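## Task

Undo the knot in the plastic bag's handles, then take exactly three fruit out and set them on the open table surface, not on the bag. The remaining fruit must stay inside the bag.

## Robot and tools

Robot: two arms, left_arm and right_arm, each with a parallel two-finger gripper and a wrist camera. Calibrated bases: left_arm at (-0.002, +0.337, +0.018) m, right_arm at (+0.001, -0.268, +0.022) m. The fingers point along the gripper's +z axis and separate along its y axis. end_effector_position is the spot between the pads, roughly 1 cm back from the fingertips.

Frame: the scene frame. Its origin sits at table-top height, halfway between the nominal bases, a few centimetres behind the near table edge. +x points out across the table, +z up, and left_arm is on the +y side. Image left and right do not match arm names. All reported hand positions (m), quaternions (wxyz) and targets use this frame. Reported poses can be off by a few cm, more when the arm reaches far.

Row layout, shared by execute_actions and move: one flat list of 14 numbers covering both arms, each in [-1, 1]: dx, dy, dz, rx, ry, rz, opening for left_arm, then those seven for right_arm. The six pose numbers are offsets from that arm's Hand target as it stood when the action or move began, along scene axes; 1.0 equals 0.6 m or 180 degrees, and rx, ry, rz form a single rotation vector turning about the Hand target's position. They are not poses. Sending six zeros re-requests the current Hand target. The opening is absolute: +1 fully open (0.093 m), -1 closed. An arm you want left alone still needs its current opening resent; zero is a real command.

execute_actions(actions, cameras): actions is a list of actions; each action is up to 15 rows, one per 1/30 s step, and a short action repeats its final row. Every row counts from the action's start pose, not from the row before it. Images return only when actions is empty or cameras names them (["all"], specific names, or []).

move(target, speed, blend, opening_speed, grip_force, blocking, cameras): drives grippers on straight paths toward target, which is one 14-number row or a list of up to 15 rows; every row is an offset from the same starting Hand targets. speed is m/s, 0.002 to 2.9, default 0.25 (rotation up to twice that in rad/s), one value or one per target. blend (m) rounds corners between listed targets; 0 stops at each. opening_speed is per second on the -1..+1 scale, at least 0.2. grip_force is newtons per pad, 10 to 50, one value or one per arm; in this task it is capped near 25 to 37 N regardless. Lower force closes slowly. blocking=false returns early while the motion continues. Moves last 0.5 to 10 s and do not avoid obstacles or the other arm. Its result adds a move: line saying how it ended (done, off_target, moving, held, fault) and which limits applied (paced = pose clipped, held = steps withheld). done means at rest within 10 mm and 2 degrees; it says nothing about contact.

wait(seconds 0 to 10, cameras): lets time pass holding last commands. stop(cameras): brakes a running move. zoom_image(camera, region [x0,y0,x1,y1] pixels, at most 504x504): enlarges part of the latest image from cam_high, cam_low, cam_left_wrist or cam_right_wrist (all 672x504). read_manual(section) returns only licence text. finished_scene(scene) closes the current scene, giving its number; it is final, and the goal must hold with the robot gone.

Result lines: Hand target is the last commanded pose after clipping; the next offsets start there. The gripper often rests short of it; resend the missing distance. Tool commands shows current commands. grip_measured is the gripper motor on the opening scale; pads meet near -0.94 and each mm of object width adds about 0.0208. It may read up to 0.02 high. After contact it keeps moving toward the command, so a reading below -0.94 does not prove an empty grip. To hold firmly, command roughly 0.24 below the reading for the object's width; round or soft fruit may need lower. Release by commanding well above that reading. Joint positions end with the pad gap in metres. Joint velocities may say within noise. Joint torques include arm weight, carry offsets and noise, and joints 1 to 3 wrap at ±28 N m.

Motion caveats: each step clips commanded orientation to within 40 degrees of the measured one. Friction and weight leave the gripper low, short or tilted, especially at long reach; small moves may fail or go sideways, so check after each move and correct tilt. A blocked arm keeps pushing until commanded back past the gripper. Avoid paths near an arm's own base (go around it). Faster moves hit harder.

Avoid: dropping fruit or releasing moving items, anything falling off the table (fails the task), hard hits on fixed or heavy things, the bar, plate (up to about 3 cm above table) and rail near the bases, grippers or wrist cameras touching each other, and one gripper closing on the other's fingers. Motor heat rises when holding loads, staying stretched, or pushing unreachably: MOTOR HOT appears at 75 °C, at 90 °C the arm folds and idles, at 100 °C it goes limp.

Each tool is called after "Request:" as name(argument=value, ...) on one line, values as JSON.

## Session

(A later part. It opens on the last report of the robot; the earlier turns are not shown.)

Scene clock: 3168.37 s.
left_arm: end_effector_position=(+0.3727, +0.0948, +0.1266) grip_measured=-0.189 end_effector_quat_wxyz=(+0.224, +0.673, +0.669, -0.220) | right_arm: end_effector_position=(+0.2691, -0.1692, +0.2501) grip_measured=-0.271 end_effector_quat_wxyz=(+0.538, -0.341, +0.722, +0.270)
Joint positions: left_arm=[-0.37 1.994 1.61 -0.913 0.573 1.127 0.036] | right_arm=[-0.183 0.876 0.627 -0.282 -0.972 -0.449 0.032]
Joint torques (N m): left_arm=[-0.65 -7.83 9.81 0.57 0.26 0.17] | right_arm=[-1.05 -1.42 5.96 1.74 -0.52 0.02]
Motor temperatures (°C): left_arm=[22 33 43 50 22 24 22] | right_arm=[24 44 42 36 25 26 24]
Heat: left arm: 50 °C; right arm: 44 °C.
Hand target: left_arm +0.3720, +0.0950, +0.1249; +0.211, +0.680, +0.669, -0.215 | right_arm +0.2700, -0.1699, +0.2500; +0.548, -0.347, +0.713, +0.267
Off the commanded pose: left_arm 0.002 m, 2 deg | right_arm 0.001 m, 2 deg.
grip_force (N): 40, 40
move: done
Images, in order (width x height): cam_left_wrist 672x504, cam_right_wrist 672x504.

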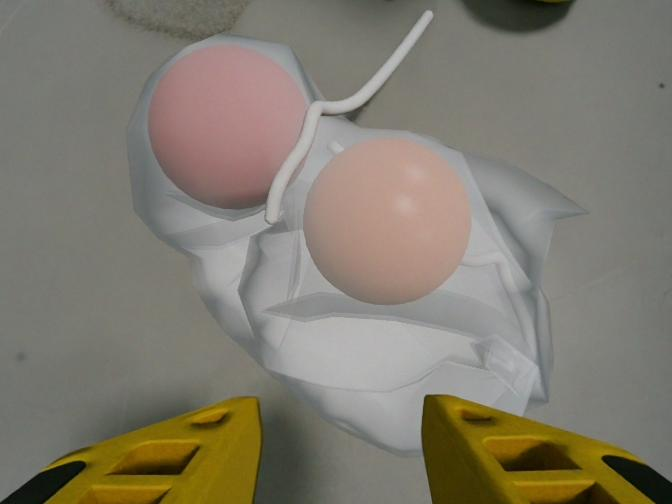

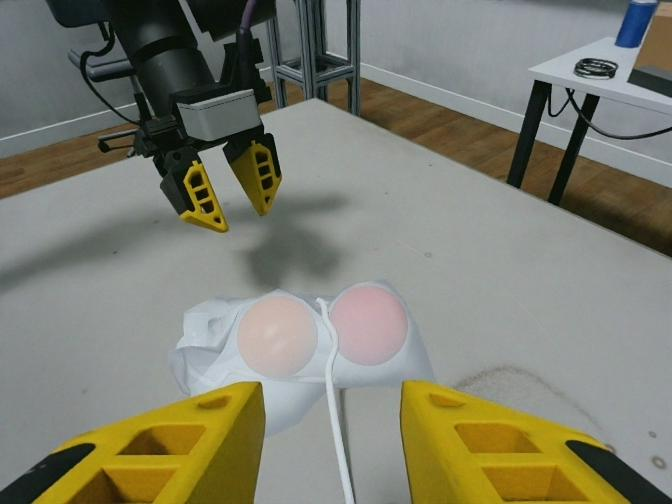

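Request:
move(target=[-0.0128,-0.018,-0.115,0,0,0,-0.191,0,0,0,0,0,0,-0.274], speed=0.1, cameras=["cam_left_wrist"])

Scene clock: 3187.17 s.
left_arm: end_effector_position=(+0.3620, +0.0860, +0.0637) grip_measured=-0.189 end_effector_quat_wxyz=(+0.211, +0.680, +0.665, -0.224) | right_arm: end_effector_position=(+0.2691, -0.1692, +0.2501) grip_measured=-0.271 end_effector_quat_wxyz=(+0.538, -0.341, +0.722, +0.270)
Joint positions: left_arm=[-0.399 2.056 1.448 -0.71 0.565 1.122 0.036] | right_arm=[-0.183 0.876 0.627 -0.282 -0.972 -0.449 0.032]
Joint torques (N m): left_arm=[-0.81 -8.34 6.06 1.2 0.25 -0.1] | right_arm=[-0.99 -1.42 6.13 1.76 -0.5 0.01]
Motor temperatures (°C): left_arm=[22 38 44 46 22 24 22] | right_arm=[24 42 41 36 25 26 24]
Heat: left arm: 46 °C; right arm: 42 °C.
Hand target: left_arm +0.3643, +0.0842, +0.0560; +0.211, +0.680, +0.669, -0.215 | right_arm +0.2700, -0.1699, +0.2500; +0.548, -0.347, +0.713, +0.267
Off the commanded pose: left_arm 0.008 m, 1 deg | right_arm 0.001 m, 2 deg.
grip_force (N): 40, 40
move: done
Images, in order (width x height): cam_left_wrist 672x504.

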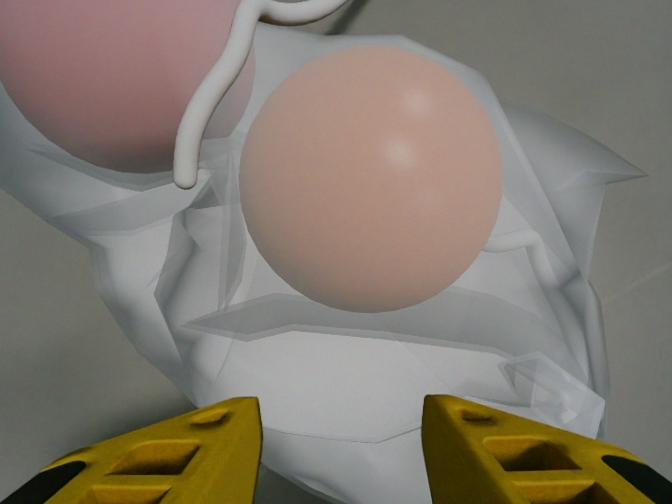

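Request:
zoom_image(camera="cam_left_wrist", region=[130, 240, 620, 504])

Scaled by 1.029 from the camera's 672x504 image, which has a finer 960x720 frame.

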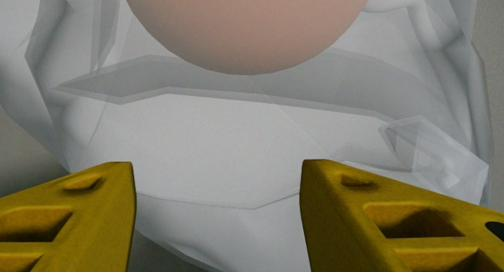

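Request:
move(target=[0.002,-0.003,-0.05,0,0,0,-0.191,0,0,0,0,0,0,-0.274], speed=0.05, cameras=["cam_left_wrist"])

Scene clock: 3200.60 s.
left_arm: end_effector_position=(+0.3646, +0.0845, +0.0348) grip_measured=-0.189 end_effector_quat_wxyz=(+0.212, +0.680, +0.666, -0.223) | right_arm: end_effector_position=(+0.2691, -0.1692, +0.2501) grip_measured=-0.271 end_effector_quat_wxyz=(+0.538, -0.341, +0.722, +0.270)
Joint positions: left_arm=[-0.399 2.108 1.405 -0.61 0.564 1.12 0.036] | right_arm=[-0.183 0.876 0.627 -0.282 -0.972 -0.449 0.032]
Joint torques (N m): left_arm=[-0.95 -8.32 5.72 1.21 0.27 -0.13] | right_arm=[-1.24 -1.46 6.09 1.74 -0.5 0.04]
Heat: left arm: 46 °C; right arm: 41 °C.
Hand target: left_arm +0.3655, +0.0823, +0.0260; +0.211, +0.680, +0.668, -0.215 | right_arm +0.2700, -0.1699, +0.2500; +0.548, -0.347, +0.713, +0.267
Off the commanded pose: left_arm 0.009 m, 1 deg | right_arm 0.001 m, 2 deg.
grip_force (N): 40, 40
move: done
Images, in order (width x height): cam_left_wrist 672x504.

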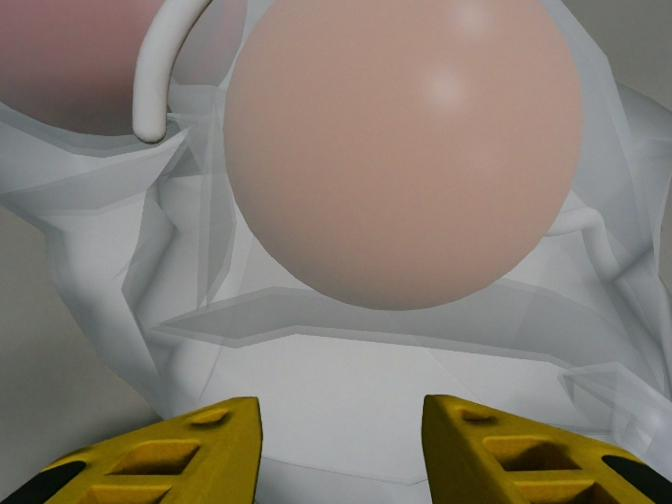

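Request:
move(target=[0,0,-0.02,0,0,0,-0.191,0,0,0,0,0,0,-0.274], speed=0.03, cameras=[])

Request:
move(target=[0,0,0,0,0,0,-1,0,0,0,0,0,0,-0.274], speed=0.03, opening_speed=0.5, cameras=["cam_left_wrist"])

Scene clock: 3205.90 s.
left_arm: end_effector_position=(+0.3650, +0.0842, +0.0234) grip_measured=-0.189 end_effector_quat_wxyz=(+0.213, +0.680, +0.665, -0.223) | right_arm: end_effector_position=(+0.2691, -0.1692, +0.2501) grip_measured=-0.271 end_effector_quat_wxyz=(+0.538, -0.341, +0.722, +0.270)
Joint positions: left_arm=[-0.399 2.13 1.388 -0.57 0.564 1.12 0.036] | right_arm=[-0.183 0.876 0.627 -0.282 -0.972 -0.449 0.032]
Joint torques (N m): left_arm=[-0.83 -8.28 5.55 1.2 0.29 -0.12] | right_arm=[-1.09 -1.46 6.11 1.76 -0.48 0.02]
Heat: left arm: 45 °C; right arm: 41 °C.
Hand target: left_arm +0.3655, +0.0823, +0.0140; +0.211, +0.680, +0.668, -0.215 | right_arm +0.2700, -0.1699, +0.2500; +0.548, -0.347, +0.713, +0.267
Off the commanded pose: left_arm 0.010 m, 1 deg | right_arm 0.001 m, 2 deg.
grip_force (N): 40, 40
move: done
No camera images: "cameras" was empty.

Scene clock: 3207.80 s.
left_arm: end_effector_position=(+0.3651, +0.0841, +0.0234) grip_measured=-0.987 end_effector_quat_wxyz=(+0.213, +0.680, +0.665, -0.223) | right_arm: end_effector_position=(+0.2691, -0.1692, +0.2501) grip_measured=-0.271 end_effector_quat_wxyz=(+0.538, -0.341, +0.722, +0.270)
Joint positions: left_arm=[-0.399 2.13 1.388 -0.569 0.564 1.12 0] | right_arm=[-0.183 0.876 0.627 -0.282 -0.972 -0.449 0.032]
Joint torques (N m): left_arm=[-0.92 -8.27 5.53 1.21 0.29 -0.13] | right_arm=[-1.11 -1.51 6.06 1.73 -0.52 0.04]
Heat: left arm: 45 °C; right arm: 41 °C.
Hand target: left_arm +0.3655, +0.0823, +0.0140; +0.211, +0.680, +0.668, -0.215 | right_arm +0.2700, -0.1699, +0.2500; +0.548, -0.347, +0.713, +0.267
Off the commanded pose: left_arm 0.010 m, 1 deg | right_arm 0.001 m, 2 deg.
grip_force (N): 40, 40
move: done
Images, in order (width x height): cam_left_wrist 672x504.

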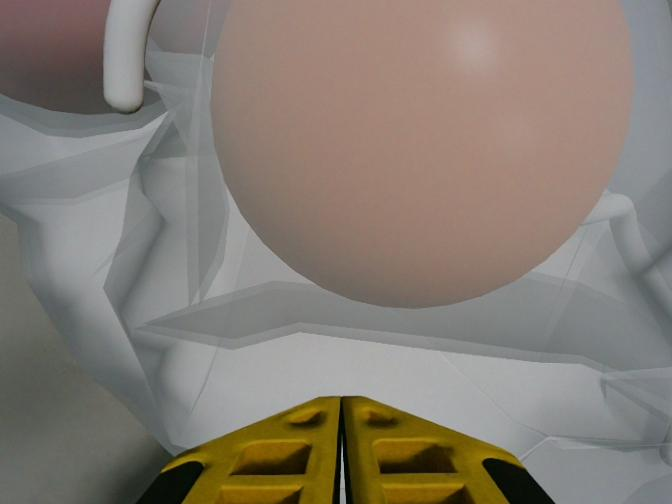

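Request:
move(target=[0,0,0.008,0,0,0,-0.15,0,0,0,0,0,0,-0.274], speed=0.03, cameras=[])

Request:
move(target=[0,0.004,-0.038,0,0,0,-0.15,0,0,0,0,0,0,-0.274], speed=0.03, cameras=["cam_left_wrist"])

Scene clock: 3221.40 s.
left_arm: end_effector_position=(+0.3651, +0.0841, +0.0234) grip_measured=-0.152 end_effector_quat_wxyz=(+0.213, +0.680, +0.665, -0.223) | right_arm: end_effector_position=(+0.2691, -0.1692, +0.2501) grip_measured=-0.271 end_effector_quat_wxyz=(+0.538, -0.341, +0.722, +0.270)
Joint positions: left_arm=[-0.399 2.13 1.388 -0.569 0.564 1.119 0.038] | right_arm=[-0.183 0.876 0.627 -0.282 -0.972 -0.449 0.032]
Joint torques (N m): left_arm=[-0.94 -9.05 6.11 1.08 0.28 -0.11] | right_arm=[-1.01 -1.51 6.04 1.77 -0.5 0.05]
Heat: left arm: 44 °C; right arm: 41 °C.
Hand target: left_arm +0.3655, +0.0823, +0.0188; +0.211, +0.680, +0.669, -0.215 | right_arm +0.2700, -0.1699, +0.2500; +0.548, -0.347, +0.713, +0.267
Off the commanded pose: left_arm 0.005 m, 1 deg | right_arm 0.001 m, 2 deg.
grip_force (N): 40, 40
move: done
No camera images: "cameras" was empty.

Scene clock: 3222.63 s.
left_arm: end_effector_position=(+0.3722, +0.0803, +0.0187) grip_measured=-0.152 end_effector_quat_wxyz=(+0.233, +0.682, +0.659, -0.217) | right_arm: end_effector_position=(+0.2691, -0.1692, +0.2501) grip_measured=-0.271 end_effector_quat_wxyz=(+0.538, -0.341, +0.722, +0.270)
Joint positions: left_arm=[-0.399 2.141 1.372 -0.498 0.569 1.119 0.038] | right_arm=[-0.183 0.876 0.627 -0.282 -0.972 -0.449 0.032]
Joint torques (N m): left_arm=[-0.49 -6.99 4.49 1.18 0.23 -0.05] | right_arm=[-1.05 -1.43 6.09 1.74 -0.49 0.04]
Heat: left arm: 44 °C; right arm: 41 °C.
Hand target: left_arm +0.3654, +0.0848, -0.0040; +0.211, +0.680, +0.669, -0.215 | right_arm +0.2700, -0.1699, +0.2500; +0.548, -0.347, +0.713, +0.267
Off the commanded pose: left_arm 0.024 m, 3 deg | right_arm 0.001 m, 2 deg.
grip_force (N): 40, 40
move: off_target (left_arm)
Images, in order (width x height): cam_left_wrist 672x504.

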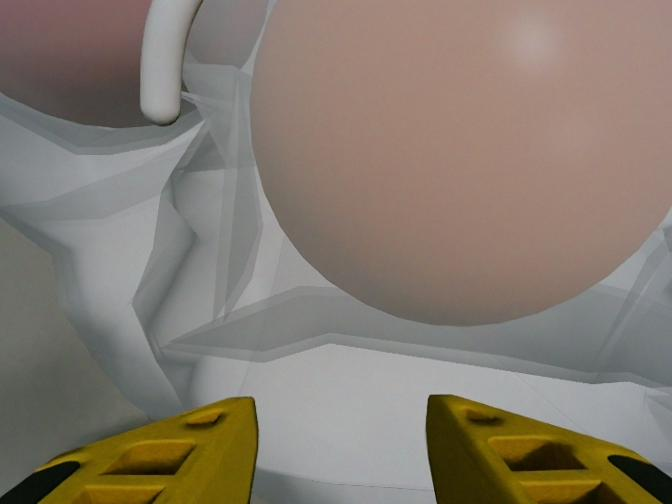

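Request:
move(target=[0,0,0,0,0,0,-1,0,0,0,0,0,0,-0.274], speed=0.03, opening_speed=0.5, cameras=["cam_left_wrist"])

Scene clock: 3227.07 s.
left_arm: end_effector_position=(+0.3742, +0.0795, +0.0194) grip_measured=-0.985 end_effector_quat_wxyz=(+0.237, +0.682, +0.657, -0.215) | right_arm: end_effector_position=(+0.2691, -0.1692, +0.2501) grip_measured=-0.271 end_effector_quat_wxyz=(+0.538, -0.341, +0.722, +0.270)
Joint positions: left_arm=[-0.399 2.141 1.372 -0.488 0.569 1.119 0] | right_arm=[-0.183 0.876 0.627 -0.282 -0.972 -0.449 0.032]
Joint torques (N m): left_arm=[-0.43 -6.94 4.51 1.06 0.22 -0.03] | right_arm=[-1.2 -1.42 6 1.76 -0.47 0]
Heat: left arm: 44 °C; right arm: 41 °C.
Hand target: left_arm +0.3655, +0.0848, -0.0040; +0.211, +0.680, +0.669, -0.215 | right_arm +0.2700, -0.1699, +0.2500; +0.548, -0.347, +0.713, +0.267
Off the commanded pose: left_arm 0.026 m, 3 deg | right_arm 0.001 m, 2 deg.
grip_force (N): 40, 40
move: off_target (left_arm)
Images, in order (width x height): cam_left_wrist 672x504.

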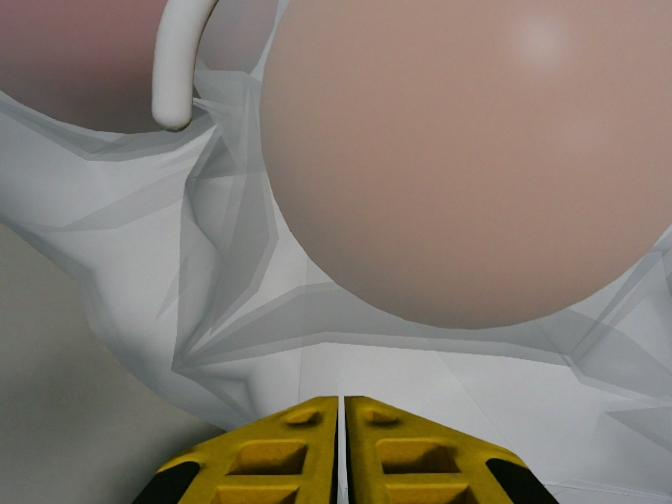

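Request:
move(target=[0,0,0.15,0,0,0,-1,0,0,0,0,0,0,-0.274], speed=0.06, cameras=["cam_left_wrist","cam_right_wrist"])

Scene clock: 3232.43 s.
left_arm: end_effector_position=(+0.3641, +0.0851, +0.0698) grip_measured=-0.985 end_effector_quat_wxyz=(+0.208, +0.679, +0.667, -0.226) | right_arm: end_effector_position=(+0.2691, -0.1692, +0.2501) grip_measured=-0.271 end_effector_quat_wxyz=(+0.538, -0.341, +0.722, +0.270)
Joint positions: left_arm=[-0.399 2.06 1.482 -0.746 0.565 1.119 0] | right_arm=[-0.183 0.876 0.627 -0.282 -0.972 -0.449 0.032]
Joint torques (N m): left_arm=[-0.65 -11.44 9.26 0.56 0.3 -0.11] | right_arm=[-1.03 -1.24 6.01 1.75 -0.52 0.01]
Heat: left arm: 43 °C; right arm: 41 °C.
Hand target: left_arm +0.3655, +0.0847, +0.0861; +0.211, +0.680, +0.669, -0.215 | right_arm +0.2700, -0.1699, +0.2500; +0.548, -0.347, +0.713, +0.267
Off the commanded pose: left_arm 0.016 m, 1 deg | right_arm 0.001 m, 2 deg.
grip_force (N): 40, 40
move: off_target (left_arm)
Images, in order (width x height): cam_left_wrist 672x504, cam_right_wrist 672x504.

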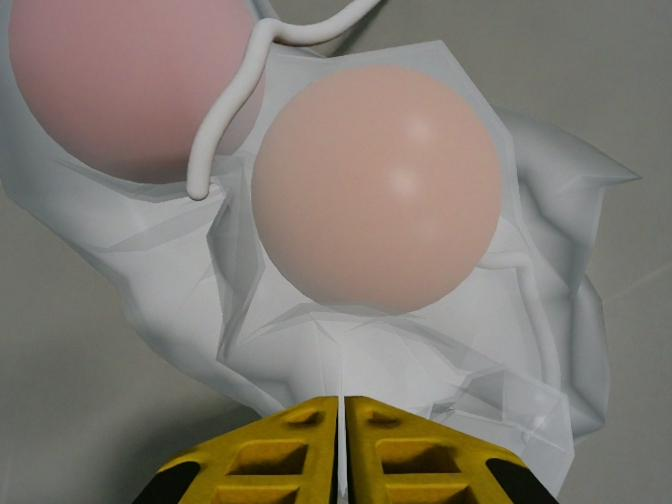

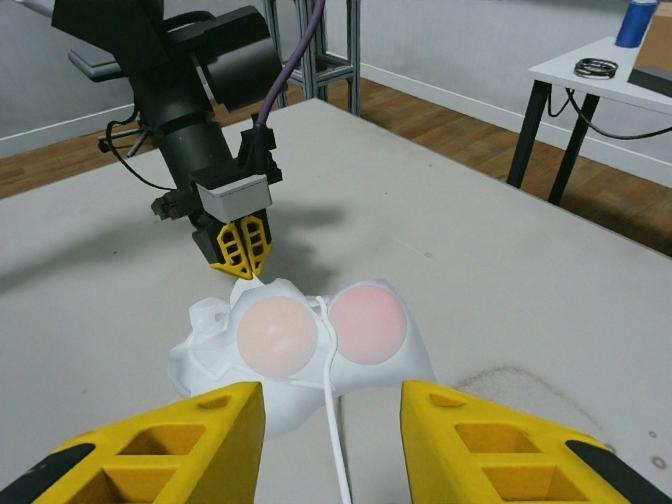

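Request:
zoom_image(camera="cam_left_wrist", region=[120, 220, 620, 504])

Request:
zoom_image(camera="cam_right_wrist", region=[150, 220, 460, 430])

Scaled by 1.008 from the camera's 672x504 image, which has a finer 960x720 frame.

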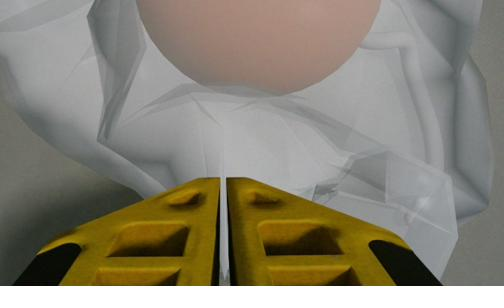

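Scaled by 1.626 from the camera's 672x504 image, which has a finer 960x720 frame.

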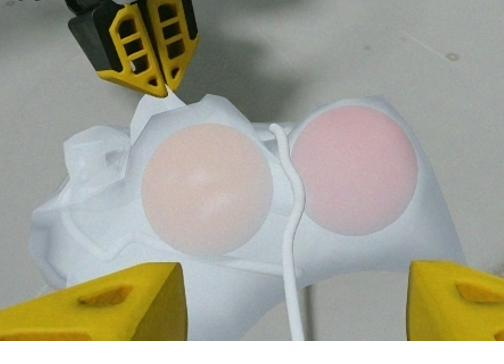

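Request:
move(target=[0,-0.03,0.1,0,0,0,-1,0,0,0,0,0,0,-0.274], speed=0.08, cameras=["cam_left_wrist","cam_right_wrist"])

Scene clock: 3238.80 s.
left_arm: end_effector_position=(+0.3669, +0.0664, +0.1288) grip_measured=-0.985 end_effector_quat_wxyz=(+0.207, +0.680, +0.666, -0.225) | right_arm: end_effector_position=(+0.2691, -0.1692, +0.2501) grip_measured=-0.271 end_effector_quat_wxyz=(+0.538, -0.341, +0.722, +0.270)
Joint positions: left_arm=[-0.441 2.041 1.692 -0.95 0.554 1.074 0] | right_arm=[-0.183 0.876 0.627 -0.282 -0.972 -0.449 0.032]
Joint torques (N m): left_arm=[-0.79 -11.54 9.7 0.53 0.26 -0.14] | right_arm=[-1.05 -1.51 6.19 1.75 -0.48 0.02]
Motor temperatures (°C): left_arm=[22 43 43 43 22 24 22] | right_arm=[24 39 41 38 25 26 24]
Heat: left arm: 43 °C; right arm: 41 °C.
Hand target: left_arm +0.3655, +0.0668, +0.1459; +0.211, +0.680, +0.669, -0.215 | right_arm +0.2700, -0.1699, +0.2500; +0.548, -0.347, +0.713, +0.267
Off the commanded pose: left_arm 0.017 m, 1 deg | right_arm 0.001 m, 2 deg.
grip_force (N): 40, 40
move: off_target (left_arm)
Images, in order (width x height): cam_left_wrist 672x504, cam_right_wrist 672x504.

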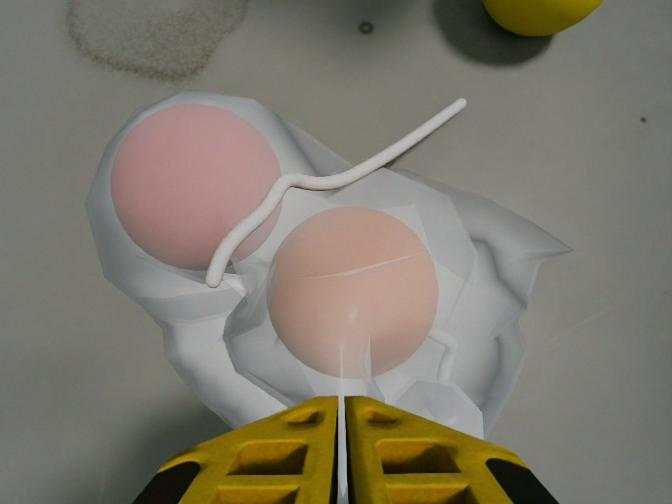

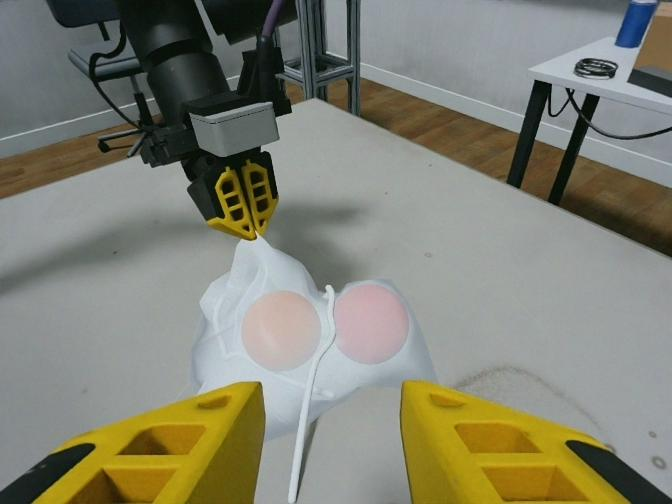

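Request:
zoom_image(camera="cam_left_wrist", region=[60, 80, 600, 504])

Request:
zoom_image(camera="cam_right_wrist", region=[160, 210, 460, 460])

Region (60, 80, 600, 504) is 540x424 pixels. A region can be at most 504 by 504 pixels.

Scaled by 1.680 from the camera's 672x504 image, which has a finer 960x720 frame.

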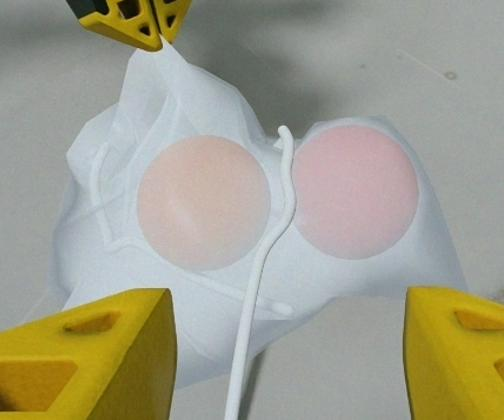

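Request:
zoom_image(camera="cam_left_wrist", region=[80, 180, 560, 504])

Scaled by 1.050 from the camera's 672x504 image, which has a finer 960x720 frame.

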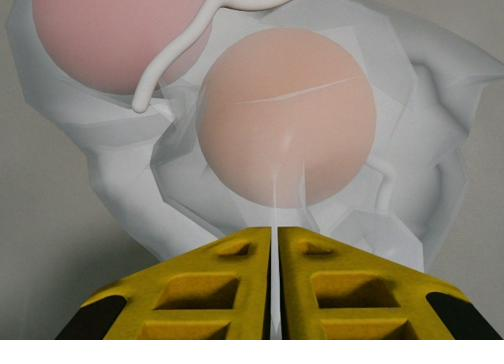

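Request:
move(target=[[-0.0333,-0.0667,0.0333,0,0,0,-1,0,0,0,0,0,0,-0.274],[-0.109,-0.161,0.025,0,0,0,-1,0,0,0,0,0,0,-0.274]], speed=0.08, blend=[0.02,0], cameras=["cam_left_wrist","cam_right_wrist"])

Scene clock: 3256.00 s.
left_arm: end_effector_position=(+0.2961, -0.0272, +0.1485) grip_measured=-0.985 end_effector_quat_wxyz=(+0.184, +0.682, +0.671, -0.224) | right_arm: end_effector_position=(+0.2691, -0.1692, +0.2501) grip_measured=-0.271 end_effector_quat_wxyz=(+0.538, -0.341, +0.722, +0.270)
Joint positions: left_arm=[-0.732 2.006 1.716 -0.909 0.45 0.77 0] | right_arm=[-0.183 0.876 0.627 -0.282 -0.972 -0.449 0.032]
Joint torques (N m): left_arm=[-0.59 -11.92 6.37 1.52 0.16 -0.13] | right_arm=[-1.16 -1.33 6.16 1.76 -0.48 0.04]
Heat: left arm: 47 °C; right arm: 41 °C.
Hand target: left_arm +0.3001, -0.0298, +0.1610; +0.211, +0.680, +0.669, -0.215 | right_arm +0.2700, -0.1699, +0.2500; +0.548, -0.347, +0.713, +0.267
Off the commanded pose: left_arm 0.013 m, 3 deg | right_arm 0.001 m, 2 deg.
grip_force (N): 40, 40
move: off_target (left_arm)
Images, in order (width x height): cam_left_wrist 672x504, cam_right_wrist 672x504.

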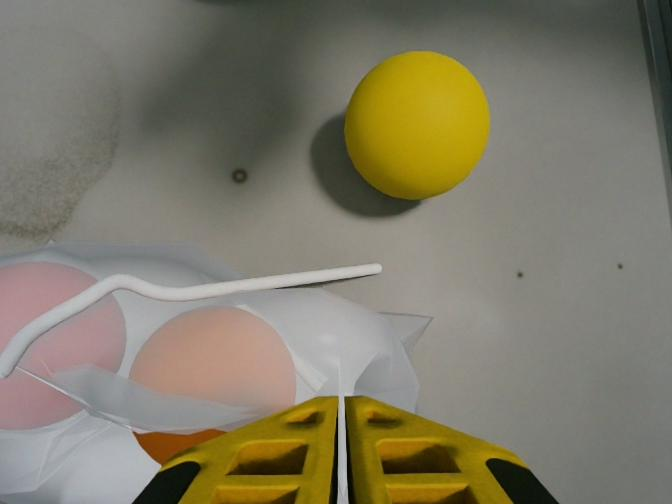

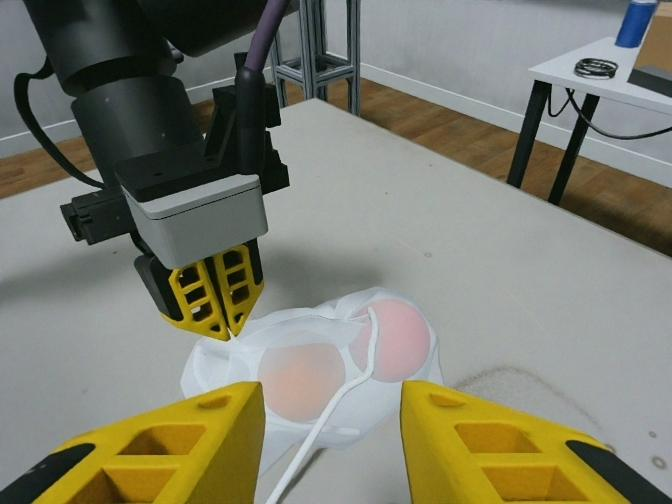

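Request:
move(target=[0.0333,-0.08,-0.01,0,0,0,-1,0,0,0,0,0,0,-0.274], speed=0.08, cameras=["cam_left_wrist","cam_right_wrist","cam_high"])

Scene clock: 3264.73 s.
left_arm: end_effector_position=(+0.3177, -0.0740, +0.1547) grip_measured=-0.985 end_effector_quat_wxyz=(+0.211, +0.682, +0.664, -0.222) | right_arm: end_effector_position=(+0.2691, -0.1692, +0.2501) grip_measured=-0.271 end_effector_quat_wxyz=(+0.538, -0.341, +0.722, +0.270)
Joint positions: left_arm=[-0.778 2.155 1.942 -0.909 0.429 0.722 0] | right_arm=[-0.183 0.876 0.627 -0.282 -0.972 -0.449 0.032]
Joint torques (N m): left_arm=[-0.77 -9.21 10.24 1.21 0.17 -0.11] | right_arm=[-1.06 -1.42 6.08 1.75 -0.51 0.04]
Motor temperatures (°C): left_arm=[22 49 45 42 22 24 22] | right_arm=[24 39 41 38 25 26 24]
Heat: left arm: 49 °C; right arm: 41 °C.
Hand target: left_arm +0.3201, -0.0778, +0.1550; +0.211, +0.680, +0.669, -0.215 | right_arm +0.2700, -0.1699, +0.2500; +0.548, -0.347, +0.713, +0.267
Off the commanded pose: left_arm 0.005 m, 1 deg | right_arm 0.001 m, 2 deg.
grip_force (N): 40, 40
move: done
Images, in order (width x height): cam_high 672x504, cam_left_wrist 672x504, cam_right_wrist 672x504.

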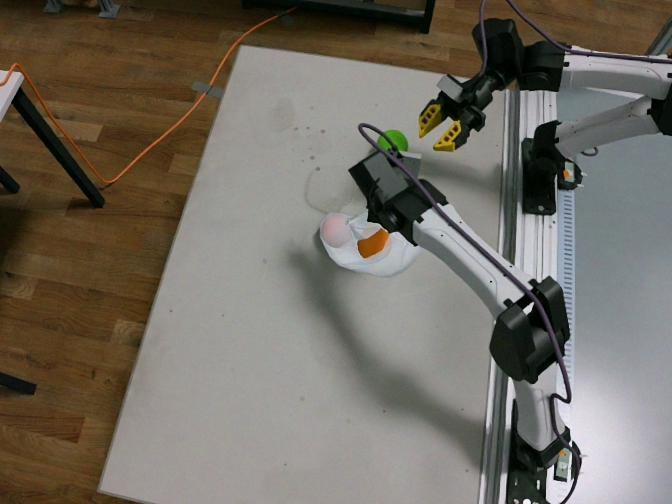

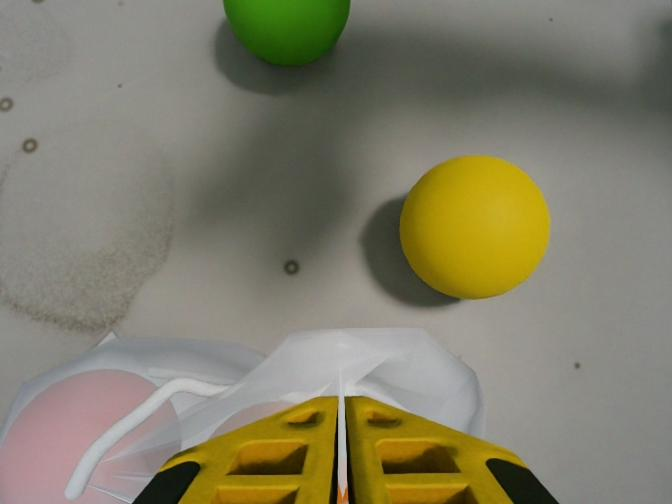

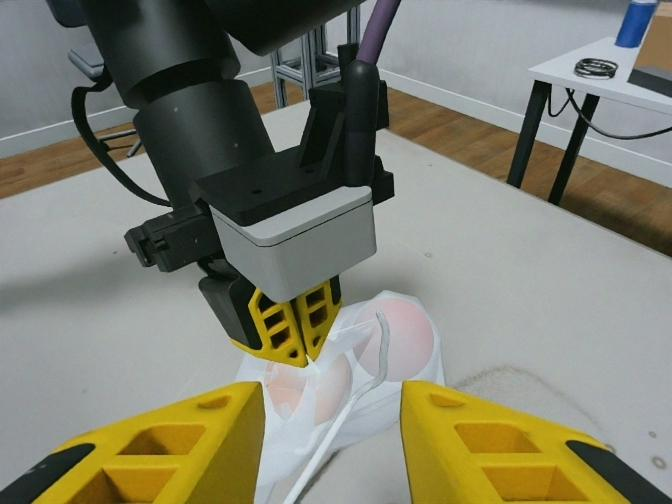

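Request:
zoom_image(camera="cam_high", region=[300, 180, 470, 300])

Request:
zoom_image(camera="cam_right_wrist", region=[220, 280, 480, 504])

Scaled by 2.965 from the camera's 672x504 image, which has a finer 960x720 frame.

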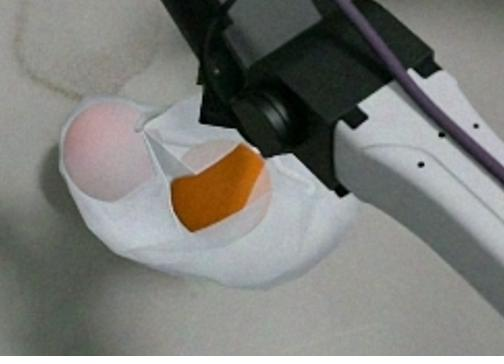

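Scaled by 1.938 from the camera's 672x504 image, which has a finer 960x720 frame.

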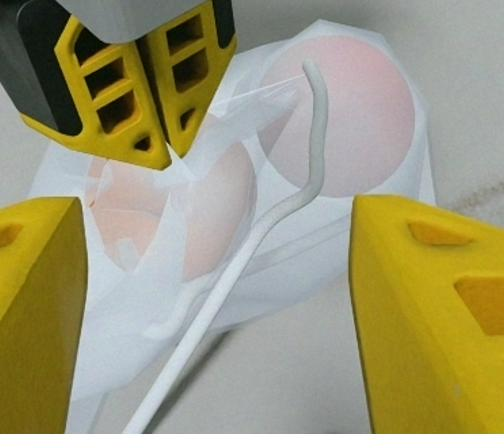

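Request:
move(target=[0.0,-0.008,-0.135,0,0,0,-1,0,0,0,0,0,0,-0.274], speed=0.08, cameras=["cam_left_wrist","cam_right_wrist","cam_high"])

Scene clock: 3275.13 s.
left_arm: end_effector_position=(+0.3179, -0.0776, +0.0815) grip_measured=-0.985 end_effector_quat_wxyz=(+0.204, +0.682, +0.667, -0.221) | right_arm: end_effector_position=(+0.2691, -0.1692, +0.2501) grip_measured=-0.271 end_effector_quat_wxyz=(+0.538, -0.341, +0.722, +0.270)
Joint positions: left_arm=[-0.781 2.211 1.744 -0.669 0.427 0.718 0] | right_arm=[-0.183 0.876 0.627 -0.282 -0.972 -0.449 0.032]
Joint torques (N m): left_arm=[-0.92 -9.63 6.61 1.74 0.14 -0.11] | right_arm=[-1.1 -1.48 5.91 1.76 -0.49 0.05]
Heat: left arm: 47 °C; right arm: 40 °C.
Hand target: left_arm +0.3201, -0.0826, +0.0740; +0.211, +0.680, +0.669, -0.215 | right_arm +0.2700, -0.1699, +0.2500; +0.548, -0.347, +0.713, +0.267
Off the commanded pose: left_arm 0.009 m, 1 deg | right_arm 0.001 m, 2 deg.
grip_force (N): 40, 40
move: done
Images, in order (width x height): cam_high 672x504, cam_left_wrist 672x504, cam_right_wrist 672x504.

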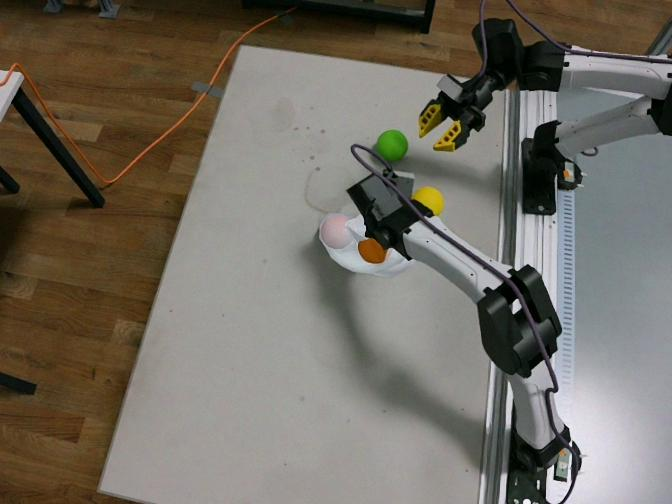

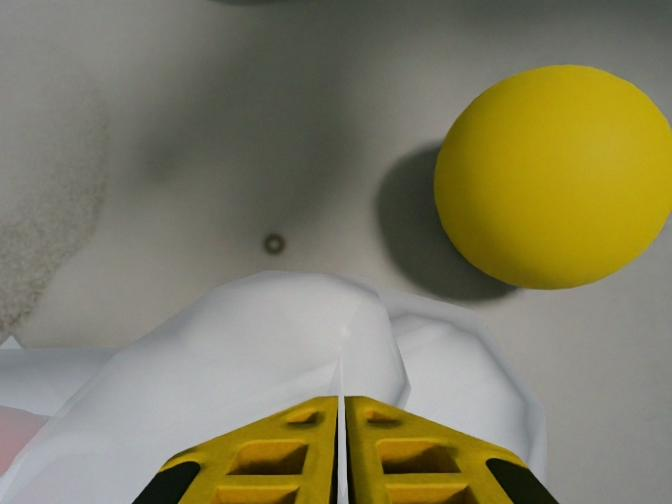

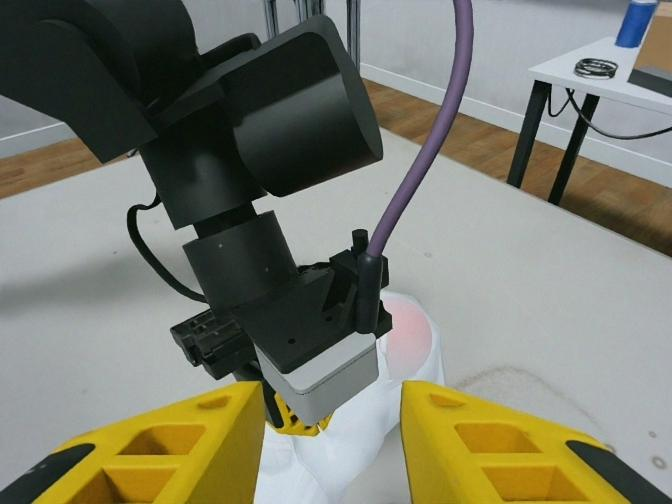

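Request:
move(target=[0.0,-0.004,-0.042,0,0,0,-1,0,0,0,0,0,0,-0.274], speed=0.06, cameras=[])

Request:
move(target=[0.0,0,0,0,0,0,-0.55,0,0,0,0,0,0,-0.274], speed=0.06, opening_speed=0.5, cameras=["cam_left_wrist","cam_high"])

Scene clock: 3279.13 s.
left_arm: end_effector_position=(+0.3186, -0.0811, +0.0591) grip_measured=-0.985 end_effector_quat_wxyz=(+0.207, +0.682, +0.666, -0.222) | right_arm: end_effector_position=(+0.2691, -0.1692, +0.2501) grip_measured=-0.271 end_effector_quat_wxyz=(+0.538, -0.341, +0.722, +0.270)
Joint positions: left_arm=[-0.784 2.242 1.702 -0.588 0.426 0.715 0] | right_arm=[-0.183 0.876 0.627 -0.282 -0.972 -0.449 0.032]
Joint torques (N m): left_arm=[-0.81 -9.5 6.3 1.79 0.16 -0.1] | right_arm=[-0.98 -1.52 6.08 1.72 -0.51 0.02]
Heat: left arm: 46 °C; right arm: 40 °C.
Hand target: left_arm +0.3201, -0.0849, +0.0487; +0.211, +0.680, +0.669, -0.215 | right_arm +0.2700, -0.1699, +0.2500; +0.548, -0.347, +0.713, +0.267
Off the commanded pose: left_arm 0.011 m, 1 deg | right_arm 0.001 m, 2 deg.
grip_force (N): 40, 40
move: off_target (left_arm)
No camera images: "cameras" was empty.

Scene clock: 3280.23 s.
left_arm: end_effector_position=(+0.3187, -0.0811, +0.0591) grip_measured=-0.552 end_effector_quat_wxyz=(+0.207, +0.682, +0.666, -0.221) | right_arm: end_effector_position=(+0.2691, -0.1692, +0.2501) grip_measured=-0.271 end_effector_quat_wxyz=(+0.538, -0.341, +0.722, +0.270)
Joint positions: left_arm=[-0.784 2.242 1.702 -0.588 0.425 0.715 0.019] | right_arm=[-0.183 0.876 0.627 -0.282 -0.972 -0.449 0.032]
Joint torques (N m): left_arm=[-0.81 -9.5 6.34 1.69 0.16 -0.11] | right_arm=[-1.1 -1.43 6.17 1.78 -0.51 0]
Heat: left arm: 46 °C; right arm: 40 °C.
Hand target: left_arm +0.3201, -0.0849, +0.0487; +0.211, +0.680, +0.669, -0.215 | right_arm +0.2700, -0.1699, +0.2500; +0.548, -0.347, +0.713, +0.267
Off the commanded pose: left_arm 0.011 m, 1 deg | right_arm 0.001 m, 2 deg.
grip_force (N): 40, 40
move: off_target (left_arm)
Images, in order (width x height): cam_high 672x504, cam_left_wrist 672x504.

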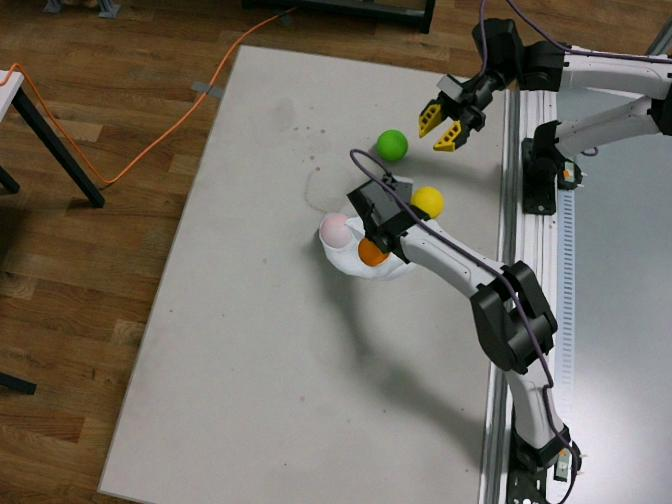

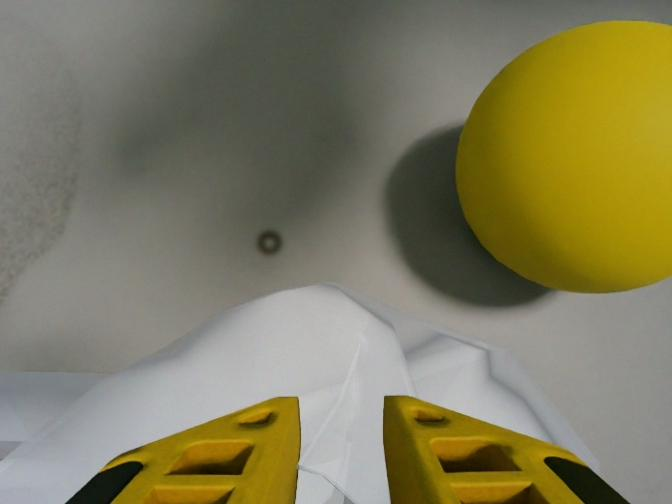

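Request:
move(target=[[0,0.0915,0.169,0,0,0,-0.55,0,0,0,0,0,0,-0.274],[0.0248,0.2082,0.2355,0.0265,0.0118,0.2829,0.85,0,0,0,0,0,0,-0.274]], speed=[0.1,0.2], blend=[0.02,0], cameras=["all"])

Scene clock: 3292.50 s.
left_arm: end_effector_position=(+0.3435, +0.0343, +0.1820) grip_measured=+0.848 end_effector_quat_wxyz=(+0.247, +0.334, +0.905, -0.095) | right_arm: end_effector_position=(+0.2691, -0.1692, +0.2501) grip_measured=-0.271 end_effector_quat_wxyz=(+0.538, -0.341, +0.722, +0.270)
Joint positions: left_arm=[-0.732 1.811 1.583 -0.805 -0.022 -0.017 0.086] | right_arm=[-0.183 0.876 0.627 -0.282 -0.972 -0.449 0.032]
Joint torques (N m): left_arm=[-0.91 -10.19 8.09 1.11 -0.16 -0.13] | right_arm=[-1.2 -1.68 6.15 1.73 -0.51 0.06]
Heat: left arm: 48 °C; right arm: 40 °C.
Hand target: left_arm +0.3349, +0.0400, +0.1900; +0.243, +0.331, +0.908, -0.089 | right_arm +0.2700, -0.1699, +0.2500; +0.548, -0.347, +0.713, +0.267
Off the commanded pose: left_arm 0.013 m, 1 deg | right_arm 0.001 m, 2 deg.
grip_force (N): 40, 40
move: off_target (left_arm); target 2's new opening was sent with left_arm's hand 0.013 m and 1 deg from that target

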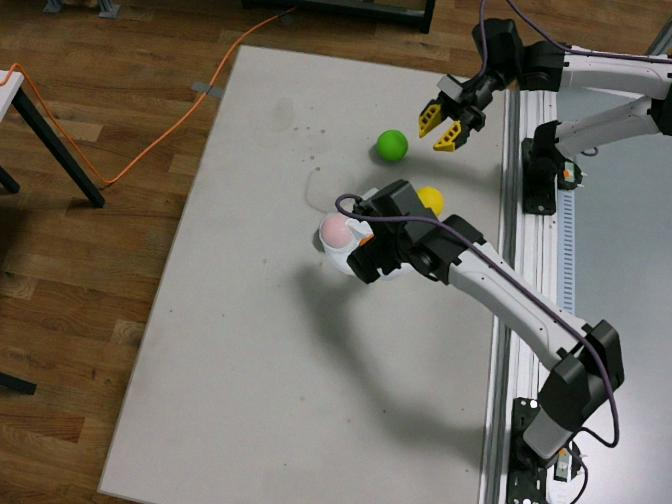

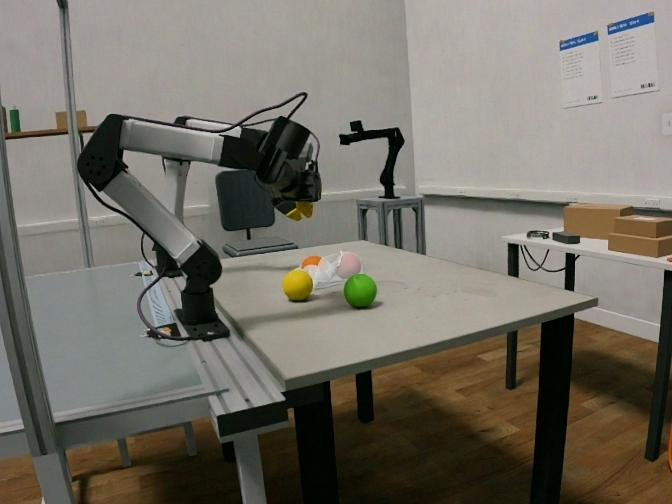

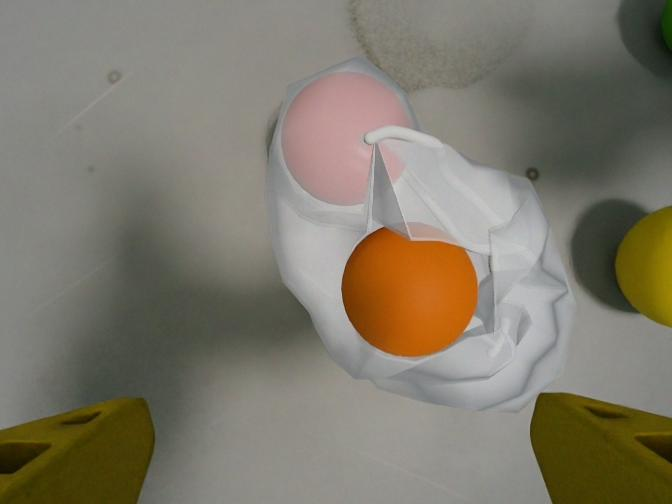

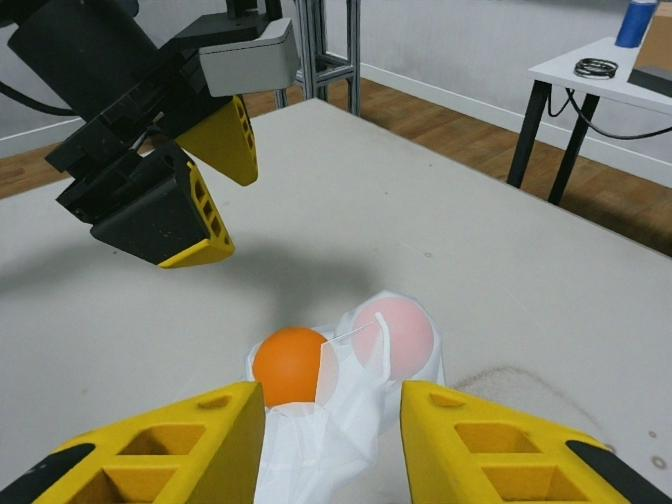

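Request:
zoom_image(camera="cam_left_wrist", region=[250, 90, 600, 430])

Request:
zoom_image(camera="cam_right_wrist", region=[210, 270, 470, 504])

Scaled by 1.440 from the camera's 672x504 image, which has a finer 960x720 frame.

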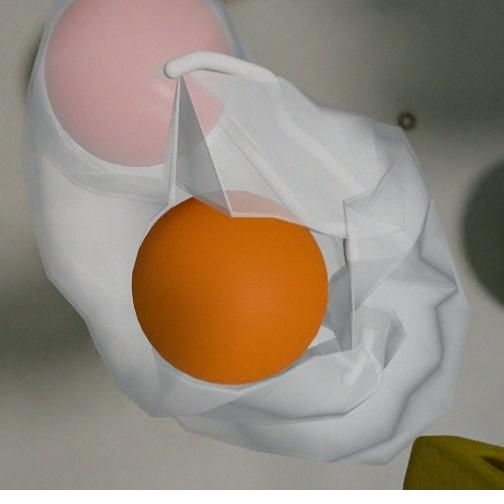

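Scaled by 1.938 from the camera's 672x504 image, which has a finer 960x720 frame.

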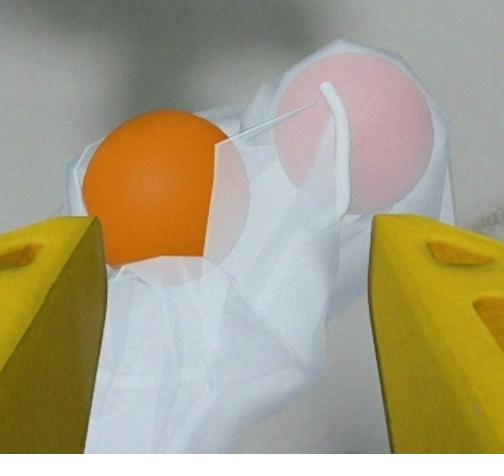

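Request:
move(target=[0.005,-0.0867,-0.1,0,0,-0.0556,0.85,0,0,0,0,0,0,-0.274], speed=0.12, cameras=["cam_left_wrist"])

Scene clock: 3332.80 s.
left_arm: end_effector_position=(+0.3367, -0.0019, +0.1325) grip_measured=+0.848 end_effector_quat_wxyz=(+0.225, +0.399, +0.884, -0.097) | right_arm: end_effector_position=(+0.2691, -0.1692, +0.2501) grip_measured=-0.271 end_effector_quat_wxyz=(+0.538, -0.341, +0.722, +0.270)
Joint positions: left_arm=[-0.786 1.934 1.566 -0.708 0.007 0.063 0.086] | right_arm=[-0.183 0.876 0.627 -0.282 -0.972 -0.449 0.032]
Joint torques (N m): left_arm=[-0.72 -8.17 7.28 1.86 0.25 0.16] | right_arm=[-1.17 -1.47 5.97 1.77 -0.48 0.02]
Heat: left arm: 46 °C; right arm: 40 °C.
Hand target: left_arm +0.3380, -0.0121, +0.1302; +0.234, +0.409, +0.875, -0.109 | right_arm +0.2700, -0.1699, +0.2500; +0.548, -0.347, +0.713, +0.267
Off the commanded pose: left_arm 0.011 m, 2 deg | right_arm 0.001 m, 2 deg.
grip_force (N): 40, 40
move: off_target (left_arm)
Images, in order (width x height): cam_left_wrist 672x504.

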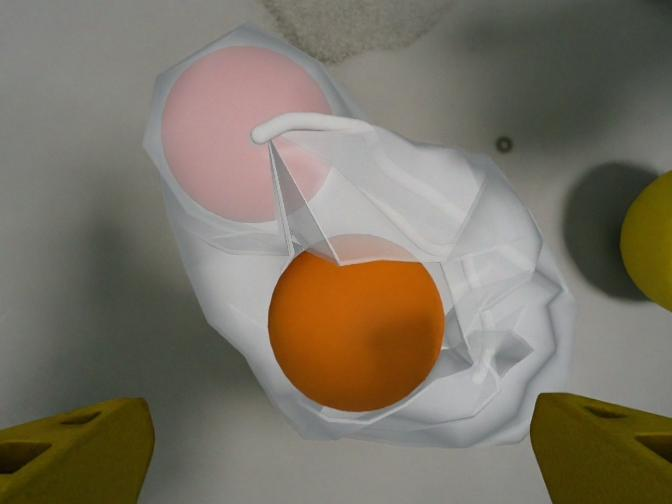

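Request:
move(target=[0.0055,-0.026,-0.075,0,0,0,0.85,0,0,0,0,0,0,-0.274], speed=0.1, cameras=["cam_left_wrist"])

Scene clock: 3339.70 s.
left_arm: end_effector_position=(+0.3408, -0.0191, +0.0886) grip_measured=+0.848 end_effector_quat_wxyz=(+0.225, +0.407, +0.880, -0.100) | right_arm: end_effector_position=(+0.2691, -0.1692, +0.2501) grip_measured=-0.271 end_effector_quat_wxyz=(+0.538, -0.341, +0.722, +0.270)
Joint positions: left_arm=[-0.803 2.024 1.513 -0.563 0.007 0.063 0.086] | right_arm=[-0.183 0.876 0.627 -0.282 -0.972 -0.449 0.032]
Joint torques (N m): left_arm=[-0.77 -8.66 6.78 1.86 0.13 -0.01] | right_arm=[-1.07 -1.35 5.78 1.76 -0.52 0.02]
Heat: left arm: 45 °C; right arm: 40 °C.
Hand target: left_arm +0.3413, -0.0276, +0.0851; +0.234, +0.409, +0.875, -0.109 | right_arm +0.2700, -0.1699, +0.2500; +0.548, -0.347, +0.713, +0.267
Off the commanded pose: left_arm 0.009 m, 2 deg | right_arm 0.001 m, 2 deg.
grip_force (N): 40, 40
move: done
Images, in order (width x height): cam_left_wrist 672x504.

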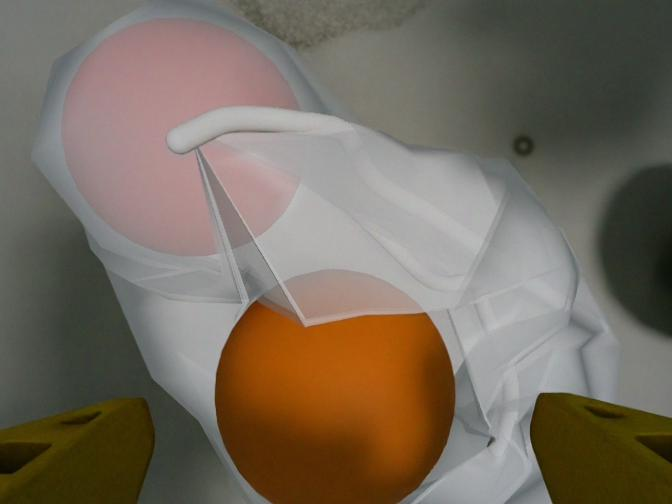

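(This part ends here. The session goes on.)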